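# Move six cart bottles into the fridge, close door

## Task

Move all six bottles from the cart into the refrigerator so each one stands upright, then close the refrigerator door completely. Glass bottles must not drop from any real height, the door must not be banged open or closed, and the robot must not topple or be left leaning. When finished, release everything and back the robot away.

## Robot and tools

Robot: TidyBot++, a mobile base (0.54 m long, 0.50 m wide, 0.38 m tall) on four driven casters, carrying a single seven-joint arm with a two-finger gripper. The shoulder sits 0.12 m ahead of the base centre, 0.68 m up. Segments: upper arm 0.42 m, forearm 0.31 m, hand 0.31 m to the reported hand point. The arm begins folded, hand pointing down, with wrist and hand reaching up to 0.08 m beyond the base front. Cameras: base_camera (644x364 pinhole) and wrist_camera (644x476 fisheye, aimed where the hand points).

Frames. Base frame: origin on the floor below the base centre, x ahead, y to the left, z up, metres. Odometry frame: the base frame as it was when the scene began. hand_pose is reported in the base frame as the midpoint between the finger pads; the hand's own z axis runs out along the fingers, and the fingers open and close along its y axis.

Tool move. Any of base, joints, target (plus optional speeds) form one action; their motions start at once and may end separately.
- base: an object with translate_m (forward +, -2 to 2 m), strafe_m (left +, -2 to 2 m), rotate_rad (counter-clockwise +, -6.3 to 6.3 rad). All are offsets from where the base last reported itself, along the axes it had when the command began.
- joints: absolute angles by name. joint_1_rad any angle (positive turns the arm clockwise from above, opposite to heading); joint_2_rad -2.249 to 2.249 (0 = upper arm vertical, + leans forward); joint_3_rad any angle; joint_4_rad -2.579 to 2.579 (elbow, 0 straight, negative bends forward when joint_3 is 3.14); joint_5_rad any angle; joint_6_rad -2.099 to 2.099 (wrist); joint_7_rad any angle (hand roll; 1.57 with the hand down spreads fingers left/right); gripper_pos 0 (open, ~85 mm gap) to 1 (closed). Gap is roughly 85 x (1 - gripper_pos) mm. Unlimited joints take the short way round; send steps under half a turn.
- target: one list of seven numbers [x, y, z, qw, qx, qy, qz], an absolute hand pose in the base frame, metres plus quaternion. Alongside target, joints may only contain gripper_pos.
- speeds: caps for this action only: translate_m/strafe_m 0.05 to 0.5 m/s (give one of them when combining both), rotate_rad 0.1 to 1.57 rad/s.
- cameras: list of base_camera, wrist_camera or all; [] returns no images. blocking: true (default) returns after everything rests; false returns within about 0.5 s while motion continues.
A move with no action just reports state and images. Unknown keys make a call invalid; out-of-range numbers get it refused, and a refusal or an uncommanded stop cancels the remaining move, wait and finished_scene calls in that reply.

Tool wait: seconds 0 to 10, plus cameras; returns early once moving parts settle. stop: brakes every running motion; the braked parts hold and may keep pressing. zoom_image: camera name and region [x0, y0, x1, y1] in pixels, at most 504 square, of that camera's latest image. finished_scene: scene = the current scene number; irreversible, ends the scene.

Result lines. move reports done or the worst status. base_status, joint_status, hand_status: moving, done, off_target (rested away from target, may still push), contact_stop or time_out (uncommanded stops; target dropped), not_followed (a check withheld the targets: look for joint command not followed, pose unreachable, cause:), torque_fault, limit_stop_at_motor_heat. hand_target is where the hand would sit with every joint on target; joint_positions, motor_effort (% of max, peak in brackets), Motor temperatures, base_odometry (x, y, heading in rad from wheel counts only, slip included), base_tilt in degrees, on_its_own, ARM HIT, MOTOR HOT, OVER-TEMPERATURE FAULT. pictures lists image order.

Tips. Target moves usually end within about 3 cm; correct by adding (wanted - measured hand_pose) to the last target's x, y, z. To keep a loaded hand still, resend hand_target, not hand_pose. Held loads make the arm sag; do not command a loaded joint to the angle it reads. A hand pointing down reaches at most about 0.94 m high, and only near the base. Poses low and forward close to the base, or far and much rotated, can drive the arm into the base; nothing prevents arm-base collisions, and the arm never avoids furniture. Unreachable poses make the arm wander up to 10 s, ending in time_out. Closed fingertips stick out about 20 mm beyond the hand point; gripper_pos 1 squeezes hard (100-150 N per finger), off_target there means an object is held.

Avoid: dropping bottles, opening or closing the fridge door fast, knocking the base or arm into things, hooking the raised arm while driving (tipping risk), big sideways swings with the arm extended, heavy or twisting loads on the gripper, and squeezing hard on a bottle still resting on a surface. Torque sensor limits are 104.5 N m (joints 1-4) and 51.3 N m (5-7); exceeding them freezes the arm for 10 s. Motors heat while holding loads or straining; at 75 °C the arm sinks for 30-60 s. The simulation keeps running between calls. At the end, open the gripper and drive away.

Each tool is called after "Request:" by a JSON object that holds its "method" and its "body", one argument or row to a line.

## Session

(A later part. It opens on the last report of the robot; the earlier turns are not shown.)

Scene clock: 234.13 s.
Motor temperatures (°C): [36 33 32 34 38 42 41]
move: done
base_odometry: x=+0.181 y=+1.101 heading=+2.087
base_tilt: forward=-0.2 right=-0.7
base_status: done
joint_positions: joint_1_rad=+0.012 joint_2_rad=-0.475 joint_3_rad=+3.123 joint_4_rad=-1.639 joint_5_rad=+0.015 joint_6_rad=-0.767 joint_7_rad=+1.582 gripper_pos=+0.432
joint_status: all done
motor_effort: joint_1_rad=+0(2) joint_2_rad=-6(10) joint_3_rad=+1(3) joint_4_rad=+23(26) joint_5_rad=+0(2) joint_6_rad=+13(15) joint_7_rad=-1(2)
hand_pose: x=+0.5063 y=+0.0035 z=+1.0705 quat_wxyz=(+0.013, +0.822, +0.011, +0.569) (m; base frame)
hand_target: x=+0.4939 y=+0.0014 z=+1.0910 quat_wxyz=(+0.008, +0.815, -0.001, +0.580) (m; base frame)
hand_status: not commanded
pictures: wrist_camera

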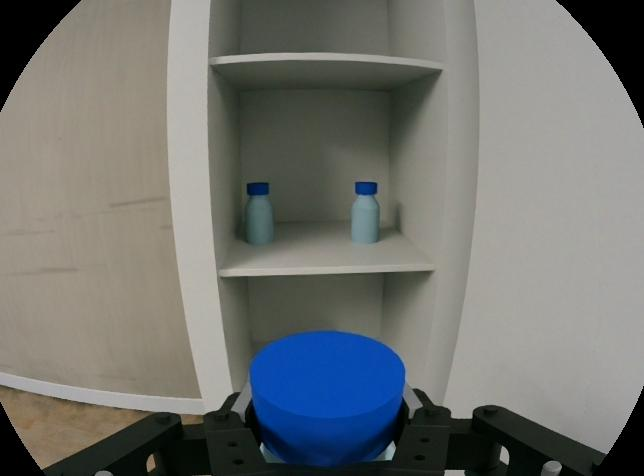

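Request:
{"method": "move", "body": {
  "base": {"translate_m":0.565,"strafe_m":-0.006},
  "speeds": {"translate_m":0.3},
  "cameras": []
}}

Request:
{"method": "move", "body": {
  "joints": {"joint_2_rad":0.0,"joint_4_rad":-1.26,"joint_6_rad":-0.50},
  "cameras": ["wrist_camera"]
}}

Request:
{"method": "move", "body": {
  "joints": {"joint_2_rad":0.0,"joint_4_rad":-1.34,"joint_6_rad":-0.42},
  "cameras": []
}}

Request:
{"method": "move", "body": {
  "joints": {"joint_2_rad":-0.005,"joint_4_rad":-1.39,"joint_6_rad":-0.38},
  "cameras": []
}}

Request:
{"method": "move", "body": {
  "joints": {"joint_2_rad":-0.01,"joint_4_rad":-1.43,"joint_6_rad":-0.355},
  "cameras": ["wrist_camera"]
}}

Scene clock: 241.17 s.
Motor temperatures (°C): [36 33 32 34 38 42 41]
move: done
base_odometry: x=-0.093 y=+1.595 heading=+2.087
base_tilt: forward=-0.1 right=-0.7
base_status: done
joint_positions: joint_1_rad=+0.012 joint_2_rad=-0.475 joint_3_rad=+3.123 joint_4_rad=-1.639 joint_5_rad=+0.015 joint_6_rad=-0.769 joint_7_rad=+1.582 gripper_pos=+0.432
joint_status: not commanded
motor_effort: joint_1_rad=+0(0) joint_2_rad=-7(9) joint_3_rad=+1(2) joint_4_rad=+23(24) joint_5_rad=+0(1) joint_6_rad=+13(14) joint_7_rad=+0(2)
hand_pose: x=+0.5062 y=+0.0035 z=+1.0699 quat_wxyz=(+0.013, +0.823, +0.011, +0.568) (m; base frame)
hand_target: x=+0.4939 y=+0.0014 z=+1.0910 quat_wxyz=(+0.008, +0.815, -0.001, +0.580) (m; base frame)
hand_status: not commanded
pictures: none
No camera images: "cameras" was empty.

Scene clock: 243.03 s.
Motor temperatures (°C): [36 33 32 34 38 42 41]
move: off_target
base_odometry: x=-0.093 y=+1.595 heading=+2.087
base_tilt: forward=+0.0 right=-0.7
base_status: not commanded
joint_positions: joint_1_rad=+0.012 joint_2_rad=+0.018 joint_3_rad=+3.123 joint_4_rad=-1.307 joint_5_rad=+0.015 joint_6_rad=-0.619 joint_7_rad=+1.582 gripper_pos=+0.432
joint_status: joint_6_rad off_target (ended at -0.619, target -0.500); the others done
motor_effort: joint_1_rad=+0(0) joint_2_rad=-24(27) joint_3_rad=+1(2) joint_4_rad=+24(25) joint_5_rad=+0(1) joint_6_rad=+13(15) joint_7_rad=-1(2)
hand_pose: x=+0.7209 y=+0.0029 z=+1.0656 quat_wxyz=(+0.008, +0.826, +0.010, +0.564) (m; base frame)
hand_target: x=+0.7238 y=-0.0037 z=+1.1402 quat_wxyz=(+0.003, +0.771, -0.003, +0.637) (m; base frame)
hand_status: not commanded
pictures: wrist_camera

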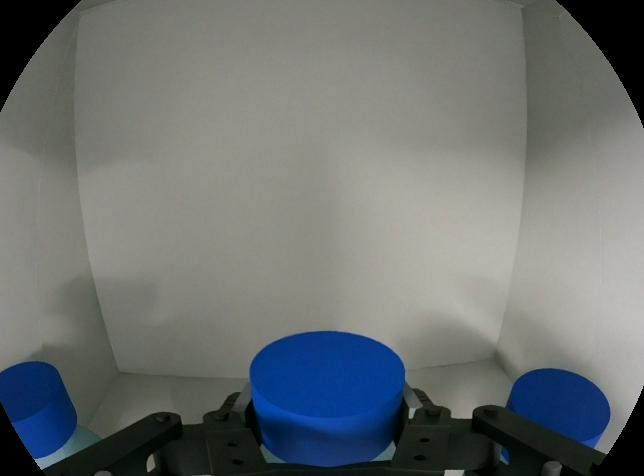

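Scene clock: 243.87 s.
Motor temperatures (°C): [36 33 32 34 38 42 41]
move: off_target
base_odometry: x=-0.093 y=+1.595 heading=+2.087
base_tilt: forward=-0.1 right=-0.7
base_status: not commanded
joint_positions: joint_1_rad=+0.012 joint_2_rad=+0.018 joint_3_rad=+3.123 joint_4_rad=-1.335 joint_5_rad=+0.015 joint_6_rad=-0.541 joint_7_rad=+1.582 gripper_pos=+0.432
joint_status: joint_6_rad off_target (ended at -0.541, target -0.420); the others done
motor_effort: joint_1_rad=+0(0) joint_2_rad=-25(25) joint_3_rad=+1(2) joint_4_rad=+24(25) joint_5_rad=+0(1) joint_6_rad=+14(15) joint_7_rad=-2(2)
hand_pose: x=+0.7283 y=+0.0033 z=+1.0717 quat_wxyz=(+0.008, +0.811, +0.011, +0.584) (m; base frame)
hand_target: x=+0.7305 y=-0.0038 z=+1.1159 quat_wxyz=(+0.003, +0.771, -0.003, +0.637) (m; base frame)
hand_status: not commanded
pictures: none
No camera images: "cameras" was empty.

Scene clock: 244.87 s.
Motor temperatures (°C): [36 33 32 34 38 42 41]
move: off_target
base_odometry: x=-0.093 y=+1.595 heading=+2.087
base_tilt: forward=-0.1 right=-0.7
base_status: not commanded
joint_positions: joint_1_rad=+0.012 joint_2_rad=+0.018 joint_3_rad=+3.123 joint_4_rad=-1.383 joint_5_rad=+0.015 joint_6_rad=-0.497 joint_7_rad=+1.582 gripper_pos=+0.432
joint_status: joint_6_rad off_target (ended at -0.497, target -0.380); the others done
motor_effort: joint_1_rad=+0(0) joint_2_rad=-24(26) joint_3_rad=+1(2) joint_4_rad=+24(26) joint_5_rad=+1(1) joint_6_rad=+14(15) joint_7_rad=-2(2)
hand_pose: x=+0.7309 y=+0.0035 z=+1.0561 quat_wxyz=(+0.008, +0.812, +0.011, +0.583) (m; base frame)
hand_target: x=+0.7310 y=-0.0038 z=+1.1006 quat_wxyz=(+0.003, +0.772, -0.003, +0.635) (m; base frame)
hand_status: not commanded
pictures: none
No camera images: "cameras" was empty.

Scene clock: 245.57 s.
Motor temperatures (°C): [36 33 32 34 38 42 41]
move: off_target
base_odometry: x=-0.093 y=+1.595 heading=+2.087
base_tilt: forward=-0.1 right=-0.7
base_status: not commanded
joint_positions: joint_1_rad=+0.012 joint_2_rad=+0.018 joint_3_rad=+3.123 joint_4_rad=-1.423 joint_5_rad=+0.015 joint_6_rad=-0.470 joint_7_rad=+1.582 gripper_pos=+0.432
joint_status: joint_6_rad off_target (ended at -0.470, target -0.355); the others done
motor_effort: joint_1_rad=+0(0) joint_2_rad=-24(26) joint_3_rad=+1(2) joint_4_rad=+24(26) joint_5_rad=+1(1) joint_6_rad=+14(15) joint_7_rad=-2(2)
hand_pose: x=+0.7314 y=+0.0036 z=+1.0398 quat_wxyz=(+0.008, +0.816, +0.011, +0.577) (m; base frame)
hand_target: x=+0.7301 y=-0.0037 z=+1.0866 quat_wxyz=(+0.003, +0.775, -0.003, +0.631) (m; base frame)
hand_status: not commanded
pictures: wrist_camera

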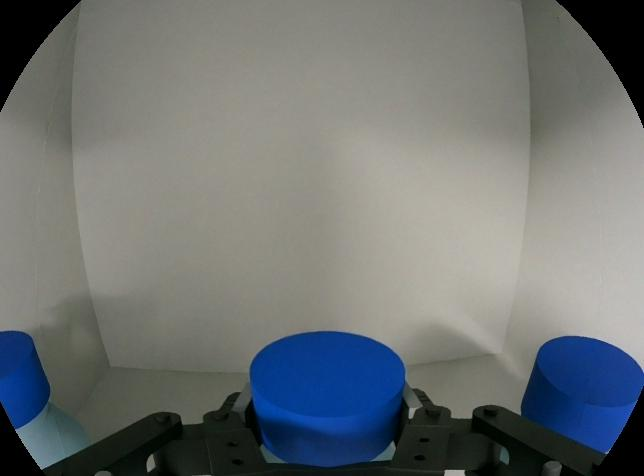

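Request:
{"method": "move", "body": {
  "joints": {"joint_2_rad":-0.015,"joint_4_rad":-1.46,"joint_6_rad":-0.325},
  "cameras": []
}}

Request:
{"method": "move", "body": {
  "joints": {"joint_2_rad":-0.02,"joint_4_rad":-1.485,"joint_6_rad":-0.305},
  "cameras": []
}}

Request:
{"method": "move", "body": {
  "joints": {"joint_2_rad":-0.02,"joint_4_rad":-1.51,"joint_6_rad":-0.28},
  "cameras": []
}}

Request:
{"method": "move", "body": {
  "joints": {"joint_2_rad":-0.025,"joint_4_rad":-1.54,"joint_6_rad":-0.26},
  "cameras": ["wrist_camera"]
}}

Scene clock: 249.17 s.
Motor temperatures (°C): [36 33 32 34 38 42 41]
move: done
base_odometry: x=-0.093 y=+1.595 heading=+2.087
base_tilt: forward=-0.1 right=-0.7
base_status: not commanded
joint_positions: joint_1_rad=+0.012 joint_2_rad=+0.016 joint_3_rad=+3.122 joint_4_rad=-1.445 joint_5_rad=+0.015 joint_6_rad=-0.434 joint_7_rad=+1.582 gripper_pos=+0.432
joint_status: all done
motor_effort: joint_1_rad=+0(1) joint_2_rad=-25(25) joint_3_rad=+1(2) joint_4_rad=+24(25) joint_5_rad=+1(1) joint_6_rad=+14(14) joint_7_rad=+0(2)
hand_pose: x=+0.7329 y=+0.0038 z=+1.0380 quat_wxyz=(+0.008, +0.812, +0.011, +0.584) (m; base frame)
hand_target: x=+0.7294 y=-0.0037 z=+1.0804 quat_wxyz=(+0.003, +0.774, -0.003, +0.633) (m; base frame)
hand_status: not commanded
pictures: none
No camera images: "cameras" was empty.

Scene clock: 249.77 s.
Motor temperatures (°C): [36 33 32 34 38 42 41]
move: done
base_odometry: x=-0.093 y=+1.595 heading=+2.087
base_tilt: forward=-0.1 right=-0.7
base_status: not commanded
joint_positions: joint_1_rad=+0.012 joint_2_rad=+0.010 joint_3_rad=+3.122 joint_4_rad=-1.464 joint_5_rad=+0.015 joint_6_rad=-0.408 joint_7_rad=+1.582 gripper_pos=+0.432
joint_status: all done
motor_effort: joint_1_rad=+0(0) joint_2_rad=-22(24) joint_3_rad=+0(2) joint_4_rad=+22(25) joint_5_rad=+0(1) joint_6_rad=+12(13) joint_7_rad=-1(2)
hand_pose: x=+0.7321 y=+0.0040 z=+1.0380 quat_wxyz=(+0.008, +0.808, +0.012, +0.589) (m; base frame)
hand_target: x=+0.7281 y=-0.0036 z=+1.0741 quat_wxyz=(+0.003, +0.774, -0.003, +0.633) (m; base frame)
hand_status: not commanded
pictures: none
No camera images: "cameras" was empty.

Scene clock: 250.37 s.
Motor temperatures (°C): [36 33 32 34 38 42 41]
move: done
base_odometry: x=-0.093 y=+1.595 heading=+2.087
base_tilt: forward=-0.1 right=-0.7
base_status: not commanded
joint_positions: joint_1_rad=+0.012 joint_2_rad=+0.005 joint_3_rad=+3.122 joint_4_rad=-1.484 joint_5_rad=+0.015 joint_6_rad=-0.376 joint_7_rad=+1.582 gripper_pos=+0.432
joint_status: all done
motor_effort: joint_1_rad=+0(1) joint_2_rad=-21(23) joint_3_rad=+0(1) joint_4_rad=+22(23) joint_5_rad=+0(0) joint_6_rad=+12(13) joint_7_rad=-1(2)
hand_pose: x=+0.7319 y=+0.0042 z=+1.0381 quat_wxyz=(+0.008, +0.803, +0.012, +0.596) (m; base frame)
hand_target: x=+0.7288 y=-0.0036 z=+1.0663 quat_wxyz=(+0.003, +0.774, -0.003, +0.633) (m; base frame)
hand_status: not commanded
pictures: none
No camera images: "cameras" was empty.

Scene clock: 251.00 s.
Motor temperatures (°C): [36 33 32 34 38 42 41]
move: done
base_odometry: x=-0.093 y=+1.595 heading=+2.087
base_tilt: forward=-0.1 right=-0.7
base_status: not commanded
joint_positions: joint_1_rad=+0.012 joint_2_rad=-0.006 joint_3_rad=+3.122 joint_4_rad=-1.508 joint_5_rad=+0.015 joint_6_rad=-0.347 joint_7_rad=+1.582 gripper_pos=+0.432
joint_status: all done
motor_effort: joint_1_rad=+0(1) joint_2_rad=-20(23) joint_3_rad=+1(1) joint_4_rad=+21(22) joint_5_rad=+0(1) joint_6_rad=+11(12) joint_7_rad=-1(2)
hand_pose: x=+0.7292 y=+0.0043 z=+1.0387 quat_wxyz=(+0.008, +0.798, +0.012, +0.602) (m; base frame)
hand_target: x=+0.7269 y=-0.0036 z=+1.0568 quat_wxyz=(+0.003, +0.775, -0.003, +0.631) (m; base frame)
hand_status: not commanded
pictures: wrist_camera

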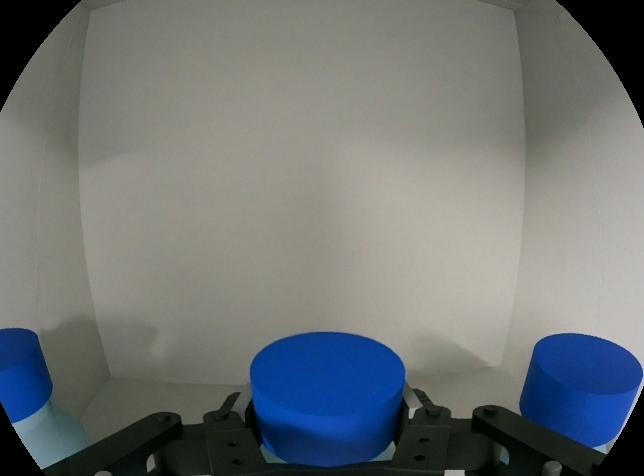

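Request:
{"method": "move", "body": {
  "joints": {"gripper_pos":0.3},
  "cameras": []
}}

Request:
{"method": "move", "body": {
  "joints": {"gripper_pos":0.12},
  "cameras": []
}}

Request:
{"method": "move", "body": {
  "joints": {"joint_2_rad":-0.43,"joint_4_rad":-1.70,"joint_6_rad":-0.45},
  "cameras": ["wrist_camera"]
}}

Request:
{"method": "move", "body": {
  "base": {"translate_m":-0.85},
  "joints": {"joint_1_rad":0.02},
  "cameras": ["wrist_camera"]
}}

Request:
{"method": "move", "body": {
  "base": {"translate_m":-1.408,"strafe_m":-0.255,"rotate_rad":-0.754},
  "speeds": {"rotate_rad":0.5}
}}

Scene clock: 266.17 s.
Motor temperatures (°C): [36 33 32 34 38 42 41]
move: done
base_odometry: x=-0.093 y=+1.595 heading=+2.087
base_tilt: forward=-0.1 right=-0.7
base_status: not commanded
joint_positions: joint_1_rad=+0.012 joint_2_rad=-0.011 joint_3_rad=+3.122 joint_4_rad=-1.508 joint_5_rad=+0.015 joint_6_rad=-0.340 joint_7_rad=+1.582 gripper_pos=+0.300
joint_status: all done
motor_effort: joint_1_rad=+0(1) joint_2_rad=-19(21) joint_3_rad=+1(2) joint_4_rad=+20(21) joint_5_rad=+0(1) joint_6_rad=+9(11) joint_7_rad=-1(2)
hand_pose: x=+0.7278 y=+0.0045 z=+1.0442 quat_wxyz=(+0.008, +0.794, +0.012, +0.607) (m; base frame)
hand_target: x=+0.7269 y=-0.0036 z=+1.0568 quat_wxyz=(+0.003, +0.775, -0.003, +0.631) (m; base frame)
hand_status: not commanded
pictures: none
No camera images: "cameras" was empty.

Scene clock: 266.77 s.
Motor temperatures (°C): [36 33 32 34 38 42 41]
move: done
base_odometry: x=-0.093 y=+1.595 heading=+2.087
base_tilt: forward=-0.1 right=-0.8
base_status: not commanded
joint_positions: joint_1_rad=+0.012 joint_2_rad=-0.011 joint_3_rad=+3.122 joint_4_rad=-1.508 joint_5_rad=+0.015 joint_6_rad=-0.340 joint_7_rad=+1.582 gripper_pos=+0.120
joint_status: all done
motor_effort: joint_1_rad=+0(0) joint_2_rad=-19(20) joint_3_rad=+1(2) joint_4_rad=+19(20) joint_5_rad=+0(1) joint_6_rad=+9(10) joint_7_rad=-1(1)
hand_pose: x=+0.7278 y=+0.0045 z=+1.0442 quat_wxyz=(+0.008, +0.794, +0.012, +0.607) (m; base frame)
hand_target: x=+0.7269 y=-0.0036 z=+1.0568 quat_wxyz=(+0.003, +0.775, -0.003, +0.631) (m; base frame)
hand_status: not commanded
pictures: none
No camera images: "cameras" was empty.

Scene clock: 268.40 s.
Motor temperatures (°C): [36 33 32 34 38 42 41]
move: done
base_odometry: x=-0.093 y=+1.595 heading=+2.087
base_tilt: forward=-0.1 right=-0.7
base_status: not commanded
joint_positions: joint_1_rad=+0.012 joint_2_rad=-0.431 joint_3_rad=+3.122 joint_4_rad=-1.663 joint_5_rad=+0.015 joint_6_rad=-0.389 joint_7_rad=+1.582 gripper_pos=+0.120
joint_status: all done
motor_effort: joint_1_rad=+0(0) joint_2_rad=-5(21) joint_3_rad=+1(2) joint_4_rad=+19(21) joint_5_rad=+0(1) joint_6_rad=+10(11) joint_7_rad=+0(2)
hand_pose: x=+0.5503 y=+0.0059 z=+1.1531 quat_wxyz=(+0.012, +0.724, +0.012, +0.689) (m; base frame)
hand_target: x=+0.5515 y=+0.0007 z=+1.1110 quat_wxyz=(+0.007, +0.758, -0.001, +0.652) (m; base frame)
hand_status: not commanded
pictures: wrist_camera

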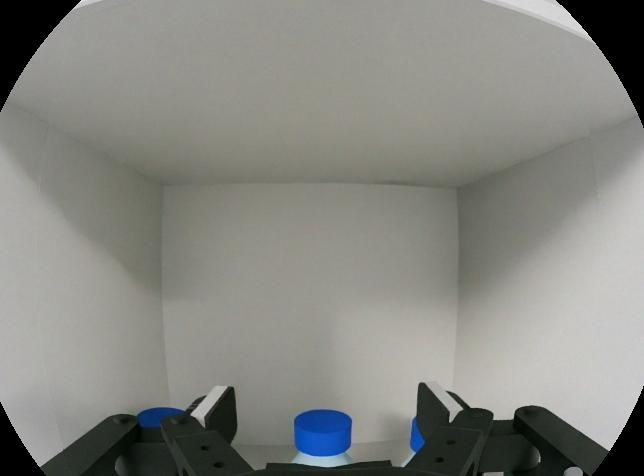

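Scene clock: 271.37 s.
Motor temperatures (°C): [36 33 32 34 38 42 41]
move: done
base_odometry: x=+0.327 y=+0.856 heading=+2.088
base_tilt: forward=-0.2 right=-0.7
base_status: done
joint_positions: joint_1_rad=+0.012 joint_2_rad=-0.434 joint_3_rad=+3.122 joint_4_rad=-1.666 joint_5_rad=+0.015 joint_6_rad=-0.391 joint_7_rad=+1.582 gripper_pos=+0.120
joint_status: all done
motor_effort: joint_1_rad=+0(1) joint_2_rad=-5(8) joint_3_rad=+1(3) joint_4_rad=+19(20) joint_5_rad=+1(1) joint_6_rad=+10(10) joint_7_rad=-1(2)
hand_pose: x=+0.5492 y=+0.0058 z=+1.1515 quat_wxyz=(+0.012, +0.725, +0.012, +0.688) (m; base frame)
hand_target: x=+0.5515 y=+0.0051 z=+1.1110 quat_wxyz=(+0.004, +0.758, +0.003, +0.652) (m; base frame)
hand_status: not commanded
pictures: wrist_camera

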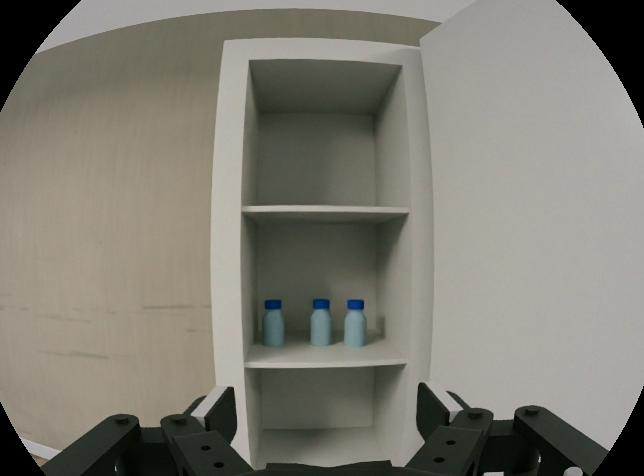

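Scene clock: 275.13 s.
Motor temperatures (°C): [36 33 32 34 38 42 41]
move: done
base_odometry: x=+1.244 y=-0.242 heading=+1.333
base_tilt: forward=-0.2 right=-0.7
base_status: done
joint_positions: joint_1_rad=+0.015 joint_2_rad=-0.431 joint_3_rad=+3.120 joint_4_rad=-1.669 joint_5_rad=+0.015 joint_6_rad=-0.394 joint_7_rad=+1.582 gripper_pos=+0.120
joint_status: not commanded
motor_effort: joint_1_rad=+0(3) joint_2_rad=-5(8) joint_3_rad=+2(8) joint_4_rad=+20(20) joint_5_rad=+0(2) joint_6_rad=+10(10) joint_7_rad=-1(2)
hand_pose: x=+0.5507 y=+0.0056 z=+1.1478 quat_wxyz=(+0.013, +0.728, +0.012, +0.685) (m; base frame)
hand_target: x=+0.5515 y=+0.0051 z=+1.1110 quat_wxyz=(+0.004, +0.758, +0.003, +0.652) (m; base frame)
hand_status: not commanded
pictures: base_camera, wrist_camera

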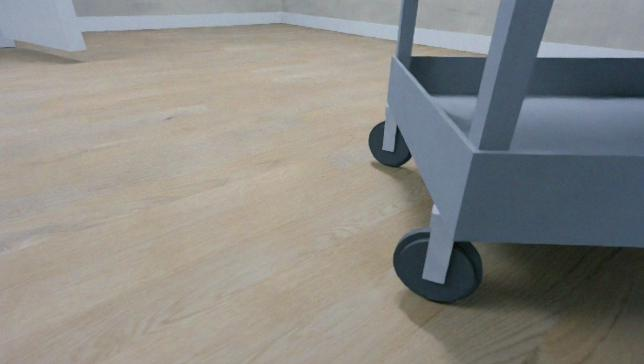

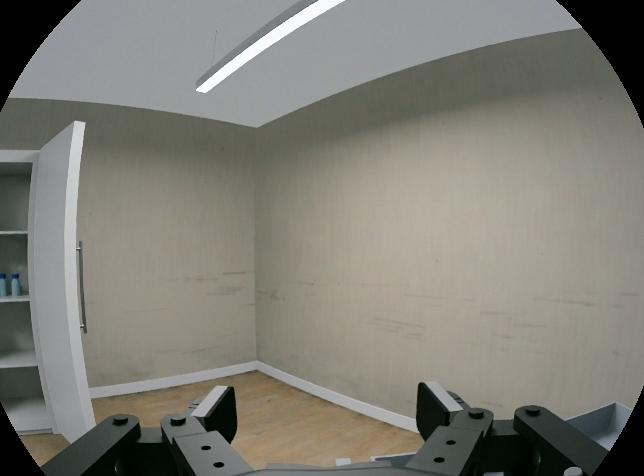

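Request:
{"method": "move", "body": {
  "joints": {"joint_1_rad":0.8,"joint_6_rad":-0.75}
}}

Scene clock: 287.33 s.
Motor temperatures (°C): [36 33 32 34 38 42 41]
move: done
base_odometry: x=+1.244 y=-0.242 heading=+1.333
base_tilt: forward=-0.1 right=-0.7
base_status: not commanded
joint_positions: joint_1_rad=+0.777 joint_2_rad=-0.431 joint_3_rad=+3.120 joint_4_rad=-1.669 joint_5_rad=+0.015 joint_6_rad=-0.685 joint_7_rad=+1.582 gripper_pos=+0.120
joint_status: all done
motor_effort: joint_1_rad=+0(1) joint_2_rad=-4(6) joint_3_rad=+1(3) joint_4_rad=+19(20) joint_5_rad=+1(1) joint_6_rad=+9(10) joint_7_rad=+0(2)
hand_pose: x=+0.4202 y=-0.2828 z=+1.0593 quat_wxyz=(+0.225, +0.765, -0.295, +0.526) (m; base frame)
hand_target: x=+0.4100 y=-0.2818 z=+1.0221 quat_wxyz=(+0.206, +0.784, -0.319, +0.490) (m; base frame)
hand_status: not commanded
pictures: base_camera, wrist_camera

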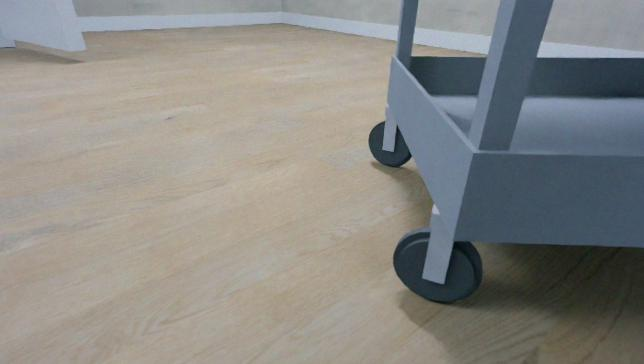

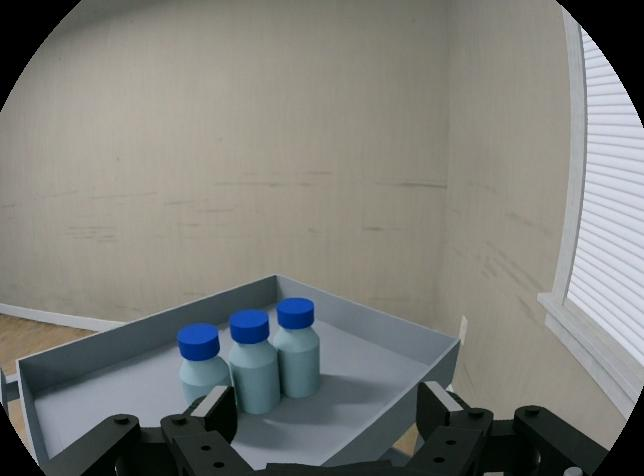

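Request:
{"method": "move", "body": {
  "base": {"translate_m":-0.10},
  "speeds": {"translate_m":0.15},
  "joints": {"joint_1_rad":0.0},
  "cameras": ["base_camera"]
}}

Request:
{"method": "move", "body": {
  "base": {"strafe_m":-0.28},
  "speeds": {"strafe_m":0.2}
}}

Scene clock: 305.00 s.
Motor temperatures (°C): [36 33 32 34 38 42 41]
move: time_out
base_odometry: x=+1.221 y=-0.337 heading=+1.334
base_tilt: forward=-0.1 right=-0.7
base_status: translate_m time_out (by the wheels' count: -0.098 of -0.100)
joint_positions: joint_1_rad=+0.022 joint_2_rad=-0.434 joint_3_rad=+3.121 joint_4_rad=-1.669 joint_5_rad=+0.015 joint_6_rad=-0.691 joint_7_rad=+1.582 gripper_pos=+0.120
joint_status: all done
motor_effort: joint_1_rad=+0(1) joint_2_rad=-4(8) joint_3_rad=+1(4) joint_4_rad=+18(20) joint_5_rad=+1(1) joint_6_rad=+9(10) joint_7_rad=-1(2)
hand_pose: x=+0.5306 y=+0.0001 z=+1.0589 quat_wxyz=(+0.015, +0.821, +0.008, +0.571) (m; base frame)
hand_target: x=+0.5239 y=+0.0124 z=+1.0221 quat_wxyz=(-0.001, +0.847, +0.011, +0.532) (m; base frame)
hand_status: not commanded
pictures: base_camera

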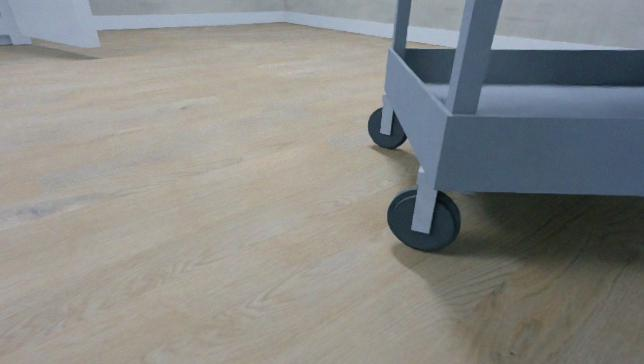

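not run: a stop that you did not command came earlier in this reply.

Request:
{"method": "move", "body": {
  "base": {"strafe_m":-0.28},
  "speeds": {"strafe_m":0.2}
}}

Scene clock: 311.70 s.
Motor temperatures (°C): [36 33 32 34 38 42 41]
move: time_out
base_odometry: x=+1.250 y=-0.339 heading=+1.317
base_tilt: forward=-0.1 right=-0.7
base_status: strafe_m time_out (by the wheels' count: -0.029 of -0.280)
joint_positions: joint_1_rad=+0.018 joint_2_rad=-0.434 joint_3_rad=+3.121 joint_4_rad=-1.669 joint_5_rad=+0.015 joint_6_rad=-0.692 joint_7_rad=+1.582 gripper_pos=+0.120
joint_status: not commanded
motor_effort: joint_1_rad=+0(3) joint_2_rad=-4(7) joint_3_rad=+2(13) joint_4_rad=+19(20) joint_5_rad=+0(4) joint_6_rad=+9(10) joint_7_rad=-1(2)
hand_pose: x=+0.5306 y=+0.0019 z=+1.0582 quat_wxyz=(+0.014, +0.821, +0.010, +0.570) (m; base frame)
hand_target: x=+0.5239 y=+0.0124 z=+1.0221 quat_wxyz=(-0.001, +0.847, +0.011, +0.532) (m; base frame)
hand_status: not commanded
pictures: base_camera, wrist_camera

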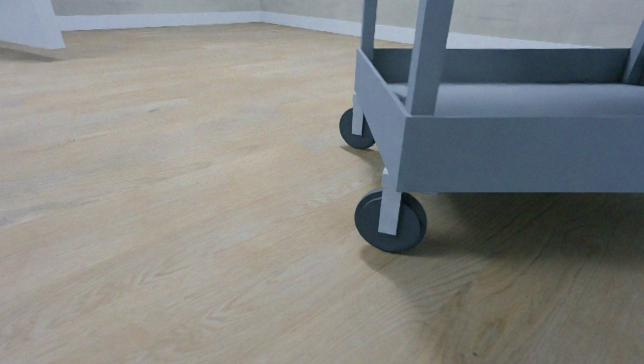

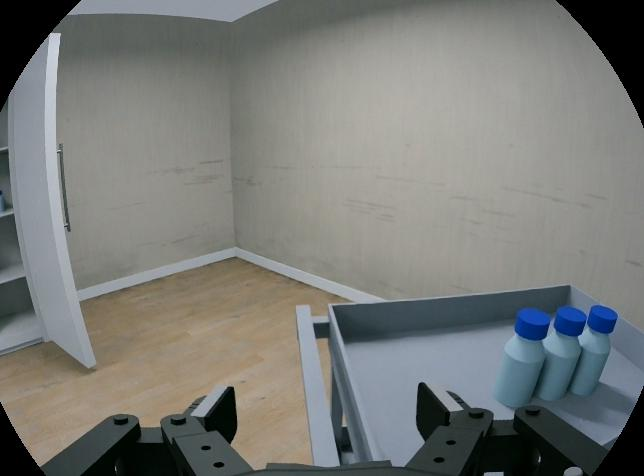

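Request:
{"method": "move", "body": {
  "base": {"strafe_m":0.15},
  "speeds": {"strafe_m":0.2},
  "cameras": ["base_camera"]
}}

Request:
{"method": "move", "body": {
  "joints": {"joint_1_rad":0.0,"joint_2_rad":-0.75,"joint_4_rad":-1.7,"joint_6_rad":-0.4},
  "cameras": ["wrist_camera"]
}}

Request:
{"method": "move", "body": {
  "joints": {"joint_1_rad":1.5},
  "cameras": ["wrist_camera"]
}}

Request:
{"method": "move", "body": {
  "joints": {"joint_1_rad":2.6},
  "cameras": ["wrist_camera"]
}}

Scene clock: 321.00 s.
Motor temperatures (°C): [36 33 32 34 38 42 41]
move: done
base_odometry: x=+1.105 y=-0.302 heading=+1.317
base_tilt: forward=-0.1 right=-0.6
base_status: done
joint_positions: joint_1_rad=+0.018 joint_2_rad=-0.434 joint_3_rad=+3.120 joint_4_rad=-1.669 joint_5_rad=+0.015 joint_6_rad=-0.692 joint_7_rad=+1.582 gripper_pos=+0.120
joint_status: not commanded
motor_effort: joint_1_rad=+0(1) joint_2_rad=-4(6) joint_3_rad=+1(3) joint_4_rad=+18(20) joint_5_rad=+0(1) joint_6_rad=+9(10) joint_7_rad=+0(2)
hand_pose: x=+0.5306 y=+0.0026 z=+1.0581 quat_wxyz=(+0.014, +0.821, +0.010, +0.570) (m; base frame)
hand_target: x=+0.5239 y=+0.0124 z=+1.0221 quat_wxyz=(-0.001, +0.847, +0.011, +0.532) (m; base frame)
hand_status: not commanded
pictures: base_camera

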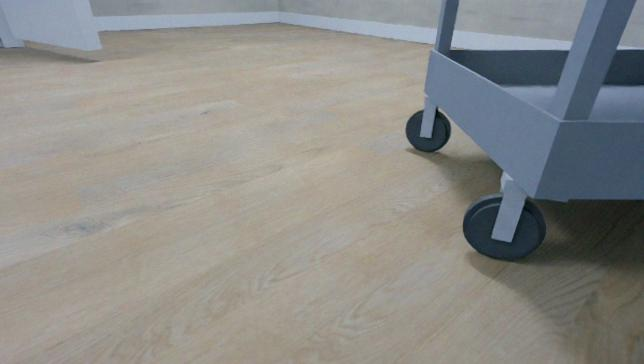

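Scene clock: 322.40 s.
Motor temperatures (°C): [36 33 32 34 38 42 41]
move: done
base_odometry: x=+1.105 y=-0.302 heading=+1.317
base_tilt: forward=-0.1 right=-0.8
base_status: not commanded
joint_positions: joint_1_rad=+0.018 joint_2_rad=-0.751 joint_3_rad=+3.120 joint_4_rad=-1.671 joint_5_rad=+0.015 joint_6_rad=-0.482 joint_7_rad=+1.582 gripper_pos=+0.120
joint_status: all done
motor_effort: joint_1_rad=+0(1) joint_2_rad=+6(9) joint_3_rad=+2(2) joint_4_rad=+17(20) joint_5_rad=+1(1) joint_6_rad=+9(10) joint_7_rad=-1(2)
hand_pose: x=+0.3888 y=+0.0069 z=+1.2321 quat_wxyz=(+0.018, +0.645, +0.011, +0.764) (m; base frame)
hand_target: x=+0.3913 y=+0.0139 z=+1.2404 quat_wxyz=(-0.001, +0.625, +0.011, +0.781) (m; base frame)
hand_status: not commanded
pictures: wrist_camera

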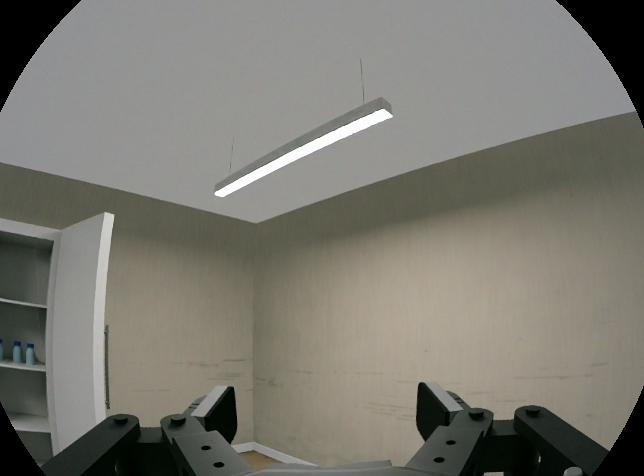

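Scene clock: 325.13 s.
Motor temperatures (°C): [36 33 32 34 38 42 41]
move: done
base_odometry: x=+1.105 y=-0.302 heading=+1.317
base_tilt: forward=-0.2 right=-0.8
base_status: not commanded
joint_positions: joint_1_rad=+1.477 joint_2_rad=-0.751 joint_3_rad=+3.120 joint_4_rad=-1.671 joint_5_rad=+0.015 joint_6_rad=-0.481 joint_7_rad=+1.582 gripper_pos=+0.120
joint_status: all done
motor_effort: joint_1_rad=+0(1) joint_2_rad=+6(7) joint_3_rad=+1(3) joint_4_rad=+17(18) joint_5_rad=+1(1) joint_6_rad=+9(10) joint_7_rad=+0(2)
hand_pose: x=+0.1560 y=-0.2674 z=+1.2322 quat_wxyz=(+0.522, +0.488, -0.422, +0.558) (m; base frame)
hand_target: x=+0.1521 y=-0.2707 z=+1.2404 quat_wxyz=(+0.531, +0.465, -0.418, +0.572) (m; base frame)
hand_status: not commanded
pictures: wrist_camera

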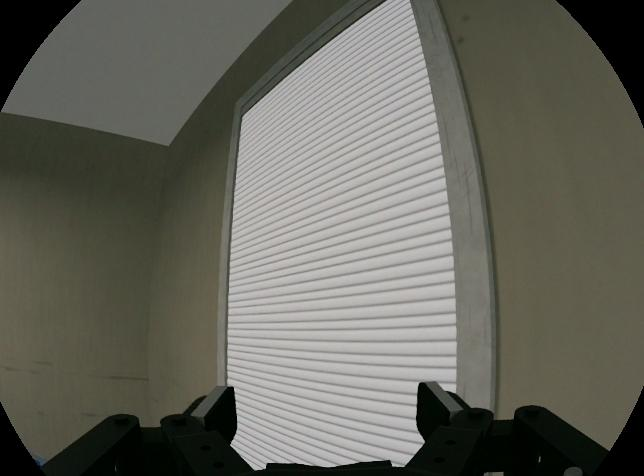

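Scene clock: 327.50 s.
Motor temperatures (°C): [36 33 32 34 38 42 41]
move: done
base_odometry: x=+1.105 y=-0.302 heading=+1.317
base_tilt: forward=-0.1 right=-0.7
base_status: not commanded
joint_positions: joint_1_rad=+2.577 joint_2_rad=-0.751 joint_3_rad=+3.120 joint_4_rad=-1.671 joint_5_rad=+0.015 joint_6_rad=-0.481 joint_7_rad=+1.582 gripper_pos=+0.120
joint_status: all done
motor_effort: joint_1_rad=+0(1) joint_2_rad=+7(7) joint_3_rad=+1(3) joint_4_rad=+17(18) joint_5_rad=+1(1) joint_6_rad=+9(10) joint_7_rad=+0(2)
hand_pose: x=-0.1025 y=-0.1542 z=+1.2323 quat_wxyz=(+0.737, +0.195, -0.614, +0.203) (m; base frame)
hand_target: x=-0.1072 y=-0.1523 z=+1.2404 quat_wxyz=(+0.752, +0.178, -0.599, +0.210) (m; base frame)
hand_status: not commanded
pictures: wrist_camera

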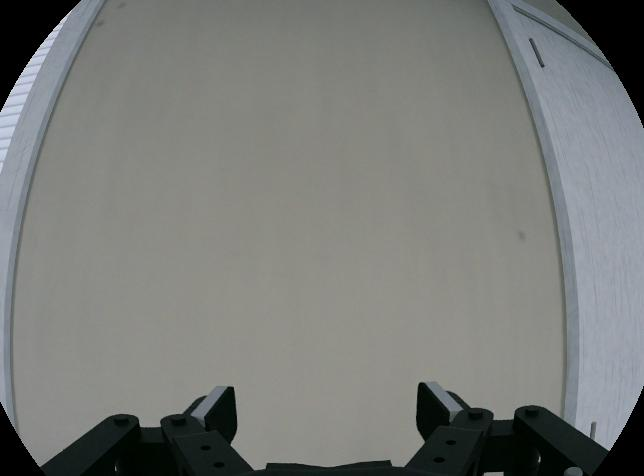

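Request:
{"method": "move", "body": {
  "base": {"translate_m":0.14,"strafe_m":-0.122},
  "speeds": {"translate_m":0.2},
  "joints": {"joint_1_rad":0.58},
  "cameras": ["base_camera"]
}}

Request:
{"method": "move", "body": {
  "joints": {"joint_2_rad":-0.43,"joint_4_rad":-1.70,"joint_6_rad":-0.65},
  "cameras": ["wrist_camera"]
}}

Scene clock: 362.93 s.
Motor temperatures (°C): [36 33 32 34 38 42 41]
move: done
base_odometry: x=+1.258 y=-0.197 heading=+1.317
base_tilt: forward=-0.1 right=-0.8
base_status: done
joint_positions: joint_1_rad=+0.603 joint_2_rad=-0.750 joint_3_rad=+3.119 joint_4_rad=-1.671 joint_5_rad=+0.015 joint_6_rad=-0.480 joint_7_rad=+1.582 gripper_pos=+0.120
joint_status: all done
motor_effort: joint_1_rad=+0(1) joint_2_rad=+6(7) joint_3_rad=+1(3) joint_4_rad=+17(18) joint_5_rad=+1(1) joint_6_rad=+10(10) joint_7_rad=+0(2)
hand_pose: x=+0.3480 y=-0.1434 z=+1.2324 quat_wxyz=(+0.237, +0.620, -0.176, +0.727) (m; base frame)
hand_target: x=+0.3544 y=-0.1376 z=+1.2404 quat_wxyz=(+0.222, +0.602, -0.168, +0.748) (m; base frame)
hand_status: not commanded
pictures: base_camera

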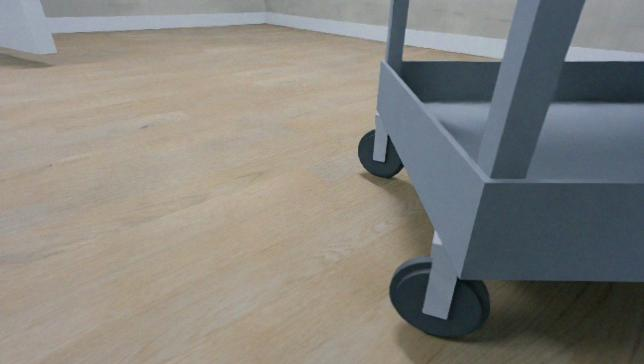

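Scene clock: 364.50 s.
Motor temperatures (°C): [36 33 32 34 38 42 41]
move: done
base_odometry: x=+1.258 y=-0.197 heading=+1.317
base_tilt: forward=-0.1 right=-0.7
base_status: not commanded
joint_positions: joint_1_rad=+0.603 joint_2_rad=-0.429 joint_3_rad=+3.119 joint_4_rad=-1.675 joint_5_rad=+0.015 joint_6_rad=-0.591 joint_7_rad=+1.582 gripper_pos=+0.120
joint_status: all done
motor_effort: joint_1_rad=+0(0) joint_2_rad=-5(8) joint_3_rad=+1(2) joint_4_rad=+19(21) joint_5_rad=+0(1) joint_6_rad=+10(11) joint_7_rad=+0(2)
hand_pose: x=+0.4735 y=-0.2309 z=+1.0829 quat_wxyz=(+0.188, +0.764, -0.219, +0.577) (m; base frame)
hand_target: x=+0.4748 y=-0.2178 z=+1.0507 quat_wxyz=(+0.162, +0.788, -0.224, +0.550) (m; base frame)
hand_status: not commanded
pictures: wrist_camera

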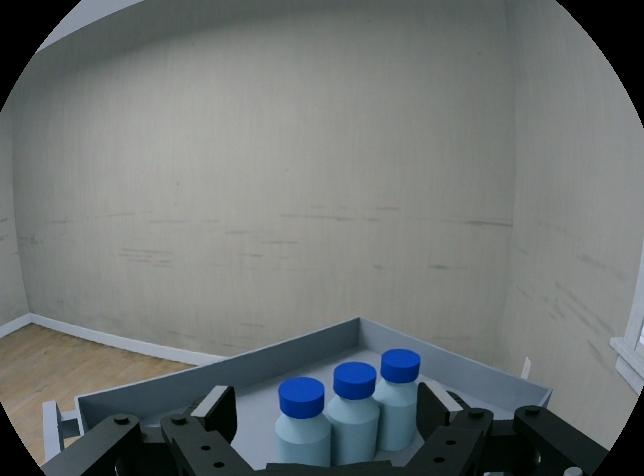

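Request:
{"method": "move", "body": {
  "joints": {"joint_1_rad":0.57,"joint_2_rad":-0.384,"joint_4_rad":-2.187,"joint_6_rad":-0.05,"gripper_pos":0.2}
}}

Scene clock: 368.83 s.
Motor temperatures (°C): [36 33 32 34 38 42 41]
move: done
base_odometry: x=+1.258 y=-0.197 heading=+1.317
base_tilt: forward=+0.0 right=-0.7
base_status: not commanded
joint_positions: joint_1_rad=+0.594 joint_2_rad=-0.398 joint_3_rad=+3.119 joint_4_rad=-2.151 joint_5_rad=+0.015 joint_6_rad=-0.133 joint_7_rad=+1.582 gripper_pos=+0.200
joint_status: all done
motor_effort: joint_1_rad=+0(1) joint_2_rad=-7(8) joint_3_rad=+1(2) joint_4_rad=+19(22) joint_5_rad=+0(1) joint_6_rad=+9(10) joint_7_rad=+0(2)
hand_pose: x=+0.4915 y=-0.2376 z=+0.9160 quat_wxyz=(+0.178, +0.780, -0.217, +0.560) (m; base frame)
hand_target: x=+0.5018 y=-0.2309 z=+0.9127 quat_wxyz=(+0.167, +0.770, -0.214, +0.577) (m; base frame)
hand_status: not commanded
pictures: base_camera, wrist_camera

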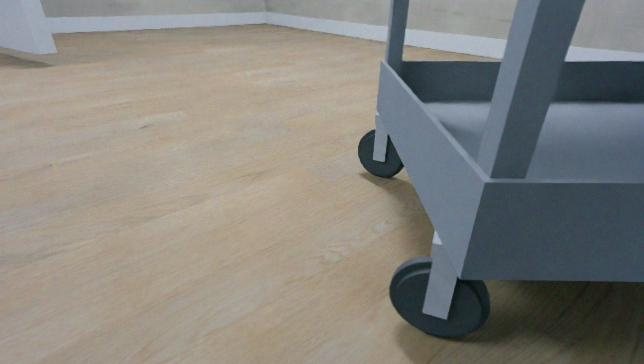

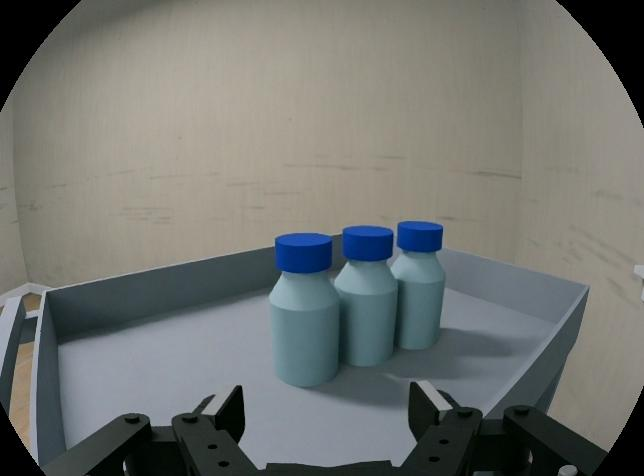

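Request:
{"method": "move", "body": {
  "joints": {"joint_1_rad":0.52,"joint_2_rad":-0.235,"joint_4_rad":-2.06,"joint_6_rad":-0.05,"gripper_pos":0.2}
}}

Scene clock: 380.50 s.
Motor temperatures (°C): [36 33 32 34 38 42 41]
move: done
base_odometry: x=+1.258 y=-0.197 heading=+1.317
base_tilt: forward=-0.1 right=-0.7
base_status: not commanded
joint_positions: joint_1_rad=+0.543 joint_2_rad=-0.244 joint_3_rad=+3.119 joint_4_rad=-2.074 joint_5_rad=+0.015 joint_6_rad=-0.128 joint_7_rad=+1.582 gripper_pos=+0.200
joint_status: all done
motor_effort: joint_1_rad=+0(1) joint_2_rad=-11(12) joint_3_rad=+1(2) joint_4_rad=+19(20) joint_5_rad=+0(1) joint_6_rad=+9(10) joint_7_rad=+0(2)
hand_pose: x=+0.5448 y=-0.2426 z=+0.8918 quat_wxyz=(+0.154, +0.805, -0.202, +0.536) (m; base frame)
hand_target: x=+0.5619 y=-0.2385 z=+0.9186 quat_wxyz=(+0.148, +0.782, -0.197, +0.573) (m; base frame)
hand_status: not commanded
pictures: base_camera, wrist_camera

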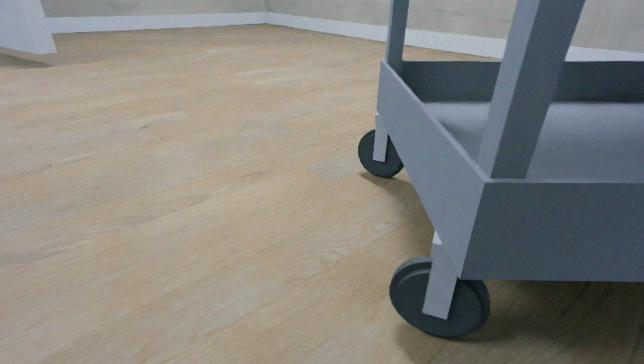

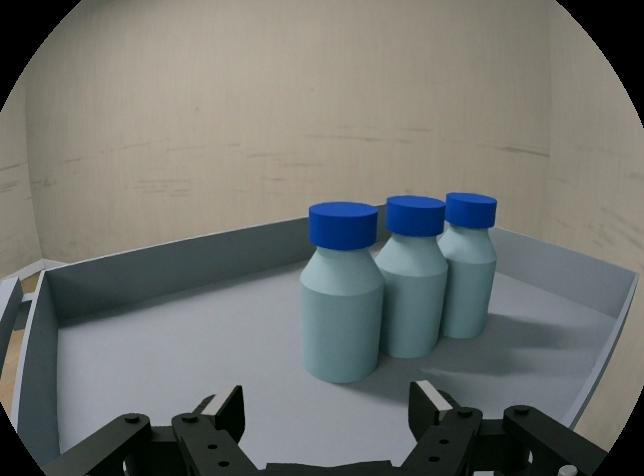

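Request:
{"method": "move", "body": {
  "base": {"translate_m":0.075,"strafe_m":-0.055},
  "speeds": {"translate_m":0.15},
  "joints": {"joint_1_rad":0.52,"joint_2_rad":-0.24,"joint_4_rad":-2.03,"joint_6_rad":-0.01,"gripper_pos":0.2}
}}

Scene clock: 385.00 s.
Motor temperatures (°C): [36 33 32 34 38 42 41]
move: done
base_odometry: x=+1.330 y=-0.138 heading=+1.317
base_tilt: forward=-0.1 right=-0.7
base_status: done
joint_positions: joint_1_rad=+0.543 joint_2_rad=-0.241 joint_3_rad=+3.119 joint_4_rad=-2.041 joint_5_rad=+0.015 joint_6_rad=-0.087 joint_7_rad=+1.582 gripper_pos=+0.200
joint_status: all done
motor_effort: joint_1_rad=+0(1) joint_2_rad=-11(14) joint_3_rad=+1(2) joint_4_rad=+19(22) joint_5_rad=+1(1) joint_6_rad=+9(10) joint_7_rad=-1(1)
hand_pose: x=+0.5547 y=-0.2477 z=+0.9223 quat_wxyz=(+0.161, +0.785, -0.197, +0.564) (m; base frame)
hand_target: x=+0.5679 y=-0.2416 z=+0.9513 quat_wxyz=(+0.156, +0.760, -0.191, +0.602) (m; base frame)
hand_status: not commanded
pictures: base_camera, wrist_camera

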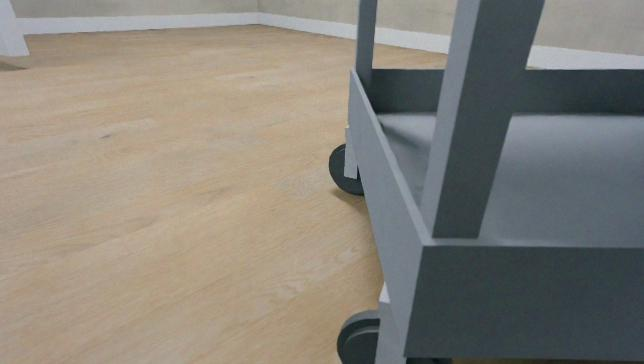

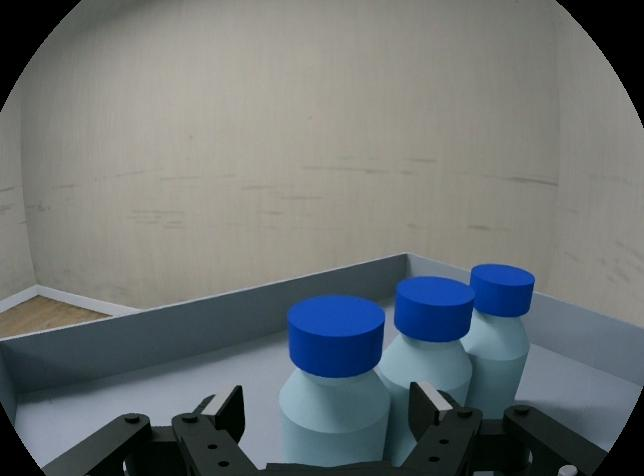

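Request:
{"method": "move", "body": {
  "base": {"translate_m":0.045,"strafe_m":-0.029},
  "speeds": {"translate_m":0.1},
  "joints": {"joint_2_rad":-0.235,"joint_4_rad":-2.07,"joint_6_rad":-0.02,"gripper_pos":0.2}
}}

Scene clock: 389.70 s.
Motor temperatures (°C): [36 33 32 34 38 42 41]
move: done
base_odometry: x=+1.370 y=-0.102 heading=+1.316
base_tilt: forward=-0.1 right=-0.7
base_status: done
joint_positions: joint_1_rad=+0.543 joint_2_rad=-0.237 joint_3_rad=+3.119 joint_4_rad=-2.048 joint_5_rad=+0.015 joint_6_rad=-0.087 joint_7_rad=+1.582 gripper_pos=+0.200
joint_status: all done
motor_effort: joint_1_rad=+0(0) joint_2_rad=-11(15) joint_3_rad=+1(2) joint_4_rad=+20(21) joint_5_rad=+0(1) joint_6_rad=+9(10) joint_7_rad=-1(2)
hand_pose: x=+0.5545 y=-0.2476 z=+0.9161 quat_wxyz=(+0.160, +0.788, -0.198, +0.560) (m; base frame)
hand_target: x=+0.5628 y=-0.2390 z=+0.9216 quat_wxyz=(+0.150, +0.776, -0.196, +0.581) (m; base frame)
hand_status: not commanded
pictures: base_camera, wrist_camera

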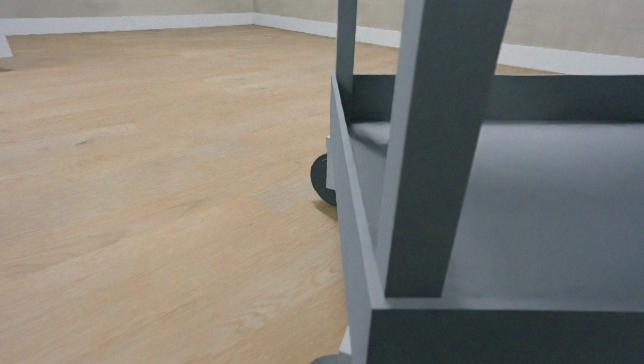

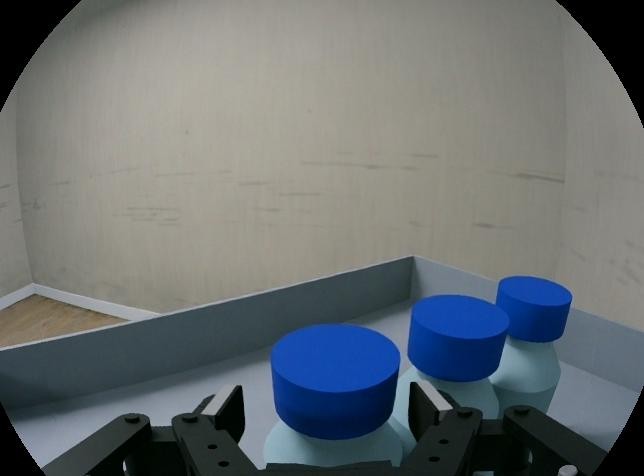

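Request:
{"method": "move", "body": {
  "base": {"translate_m":0.027,"strafe_m":-0.019},
  "speeds": {"translate_m":0.08},
  "joints": {"joint_2_rad":-0.235,"joint_4_rad":-2.09,"joint_6_rad":-0.01,"gripper_pos":0.2},
  "cameras": ["wrist_camera"]
}}

Scene clock: 393.77 s.
Motor temperatures (°C): [36 33 32 34 38 42 41]
move: done
base_odometry: x=+1.395 y=-0.081 heading=+1.317
base_tilt: forward=-0.2 right=-0.7
base_status: done
joint_positions: joint_1_rad=+0.543 joint_2_rad=-0.238 joint_3_rad=+3.119 joint_4_rad=-2.060 joint_5_rad=+0.015 joint_6_rad=-0.083 joint_7_rad=+1.582 gripper_pos=+0.200
joint_status: all done
motor_effort: joint_1_rad=+0(1) joint_2_rad=-11(14) joint_3_rad=+1(2) joint_4_rad=+19(20) joint_5_rad=+0(1) joint_6_rad=+10(10) joint_7_rad=+0(2)
hand_pose: x=+0.5529 y=-0.2466 z=+0.9105 quat_wxyz=(+0.159, +0.790, -0.198, +0.557) (m; base frame)
hand_target: x=+0.5605 y=-0.2378 z=+0.9125 quat_wxyz=(+0.149, +0.779, -0.196, +0.577) (m; base frame)
hand_status: not commanded
pictures: wrist_camera

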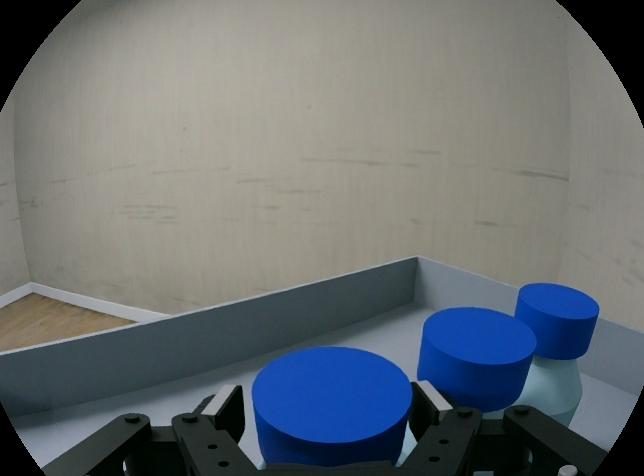

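Request:
{"method": "move", "body": {
  "joints": {"gripper_pos":0.65},
  "cameras": ["wrist_camera"]
}}

Scene clock: 395.60 s.
Motor temperatures (°C): [36 33 32 34 38 42 41]
move: off_target
base_odometry: x=+1.395 y=-0.081 heading=+1.317
base_tilt: forward=-0.1 right=-0.7
base_status: not commanded
joint_positions: joint_1_rad=+0.543 joint_2_rad=-0.238 joint_3_rad=+3.119 joint_4_rad=-2.060 joint_5_rad=+0.015 joint_6_rad=-0.082 joint_7_rad=+1.582 gripper_pos=+0.424
joint_status: gripper_pos off_target (ended at +0.424, target +0.650)
motor_effort: joint_1_rad=+0(1) joint_2_rad=-11(11) joint_3_rad=+1(2) joint_4_rad=+20(20) joint_5_rad=+1(1) joint_6_rad=+10(10) joint_7_rad=+0(2)
hand_pose: x=+0.5529 y=-0.2466 z=+0.9107 quat_wxyz=(+0.160, +0.790, -0.198, +0.558) (m; base frame)
hand_target: x=+0.5605 y=-0.2378 z=+0.9125 quat_wxyz=(+0.149, +0.779, -0.196, +0.577) (m; base frame)
hand_status: not commanded
pictures: wrist_camera

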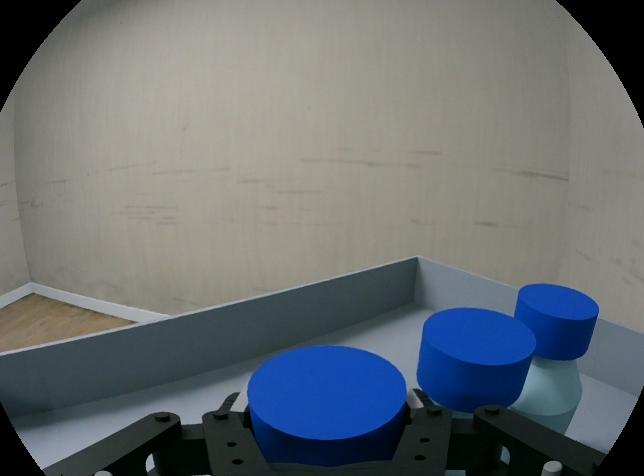

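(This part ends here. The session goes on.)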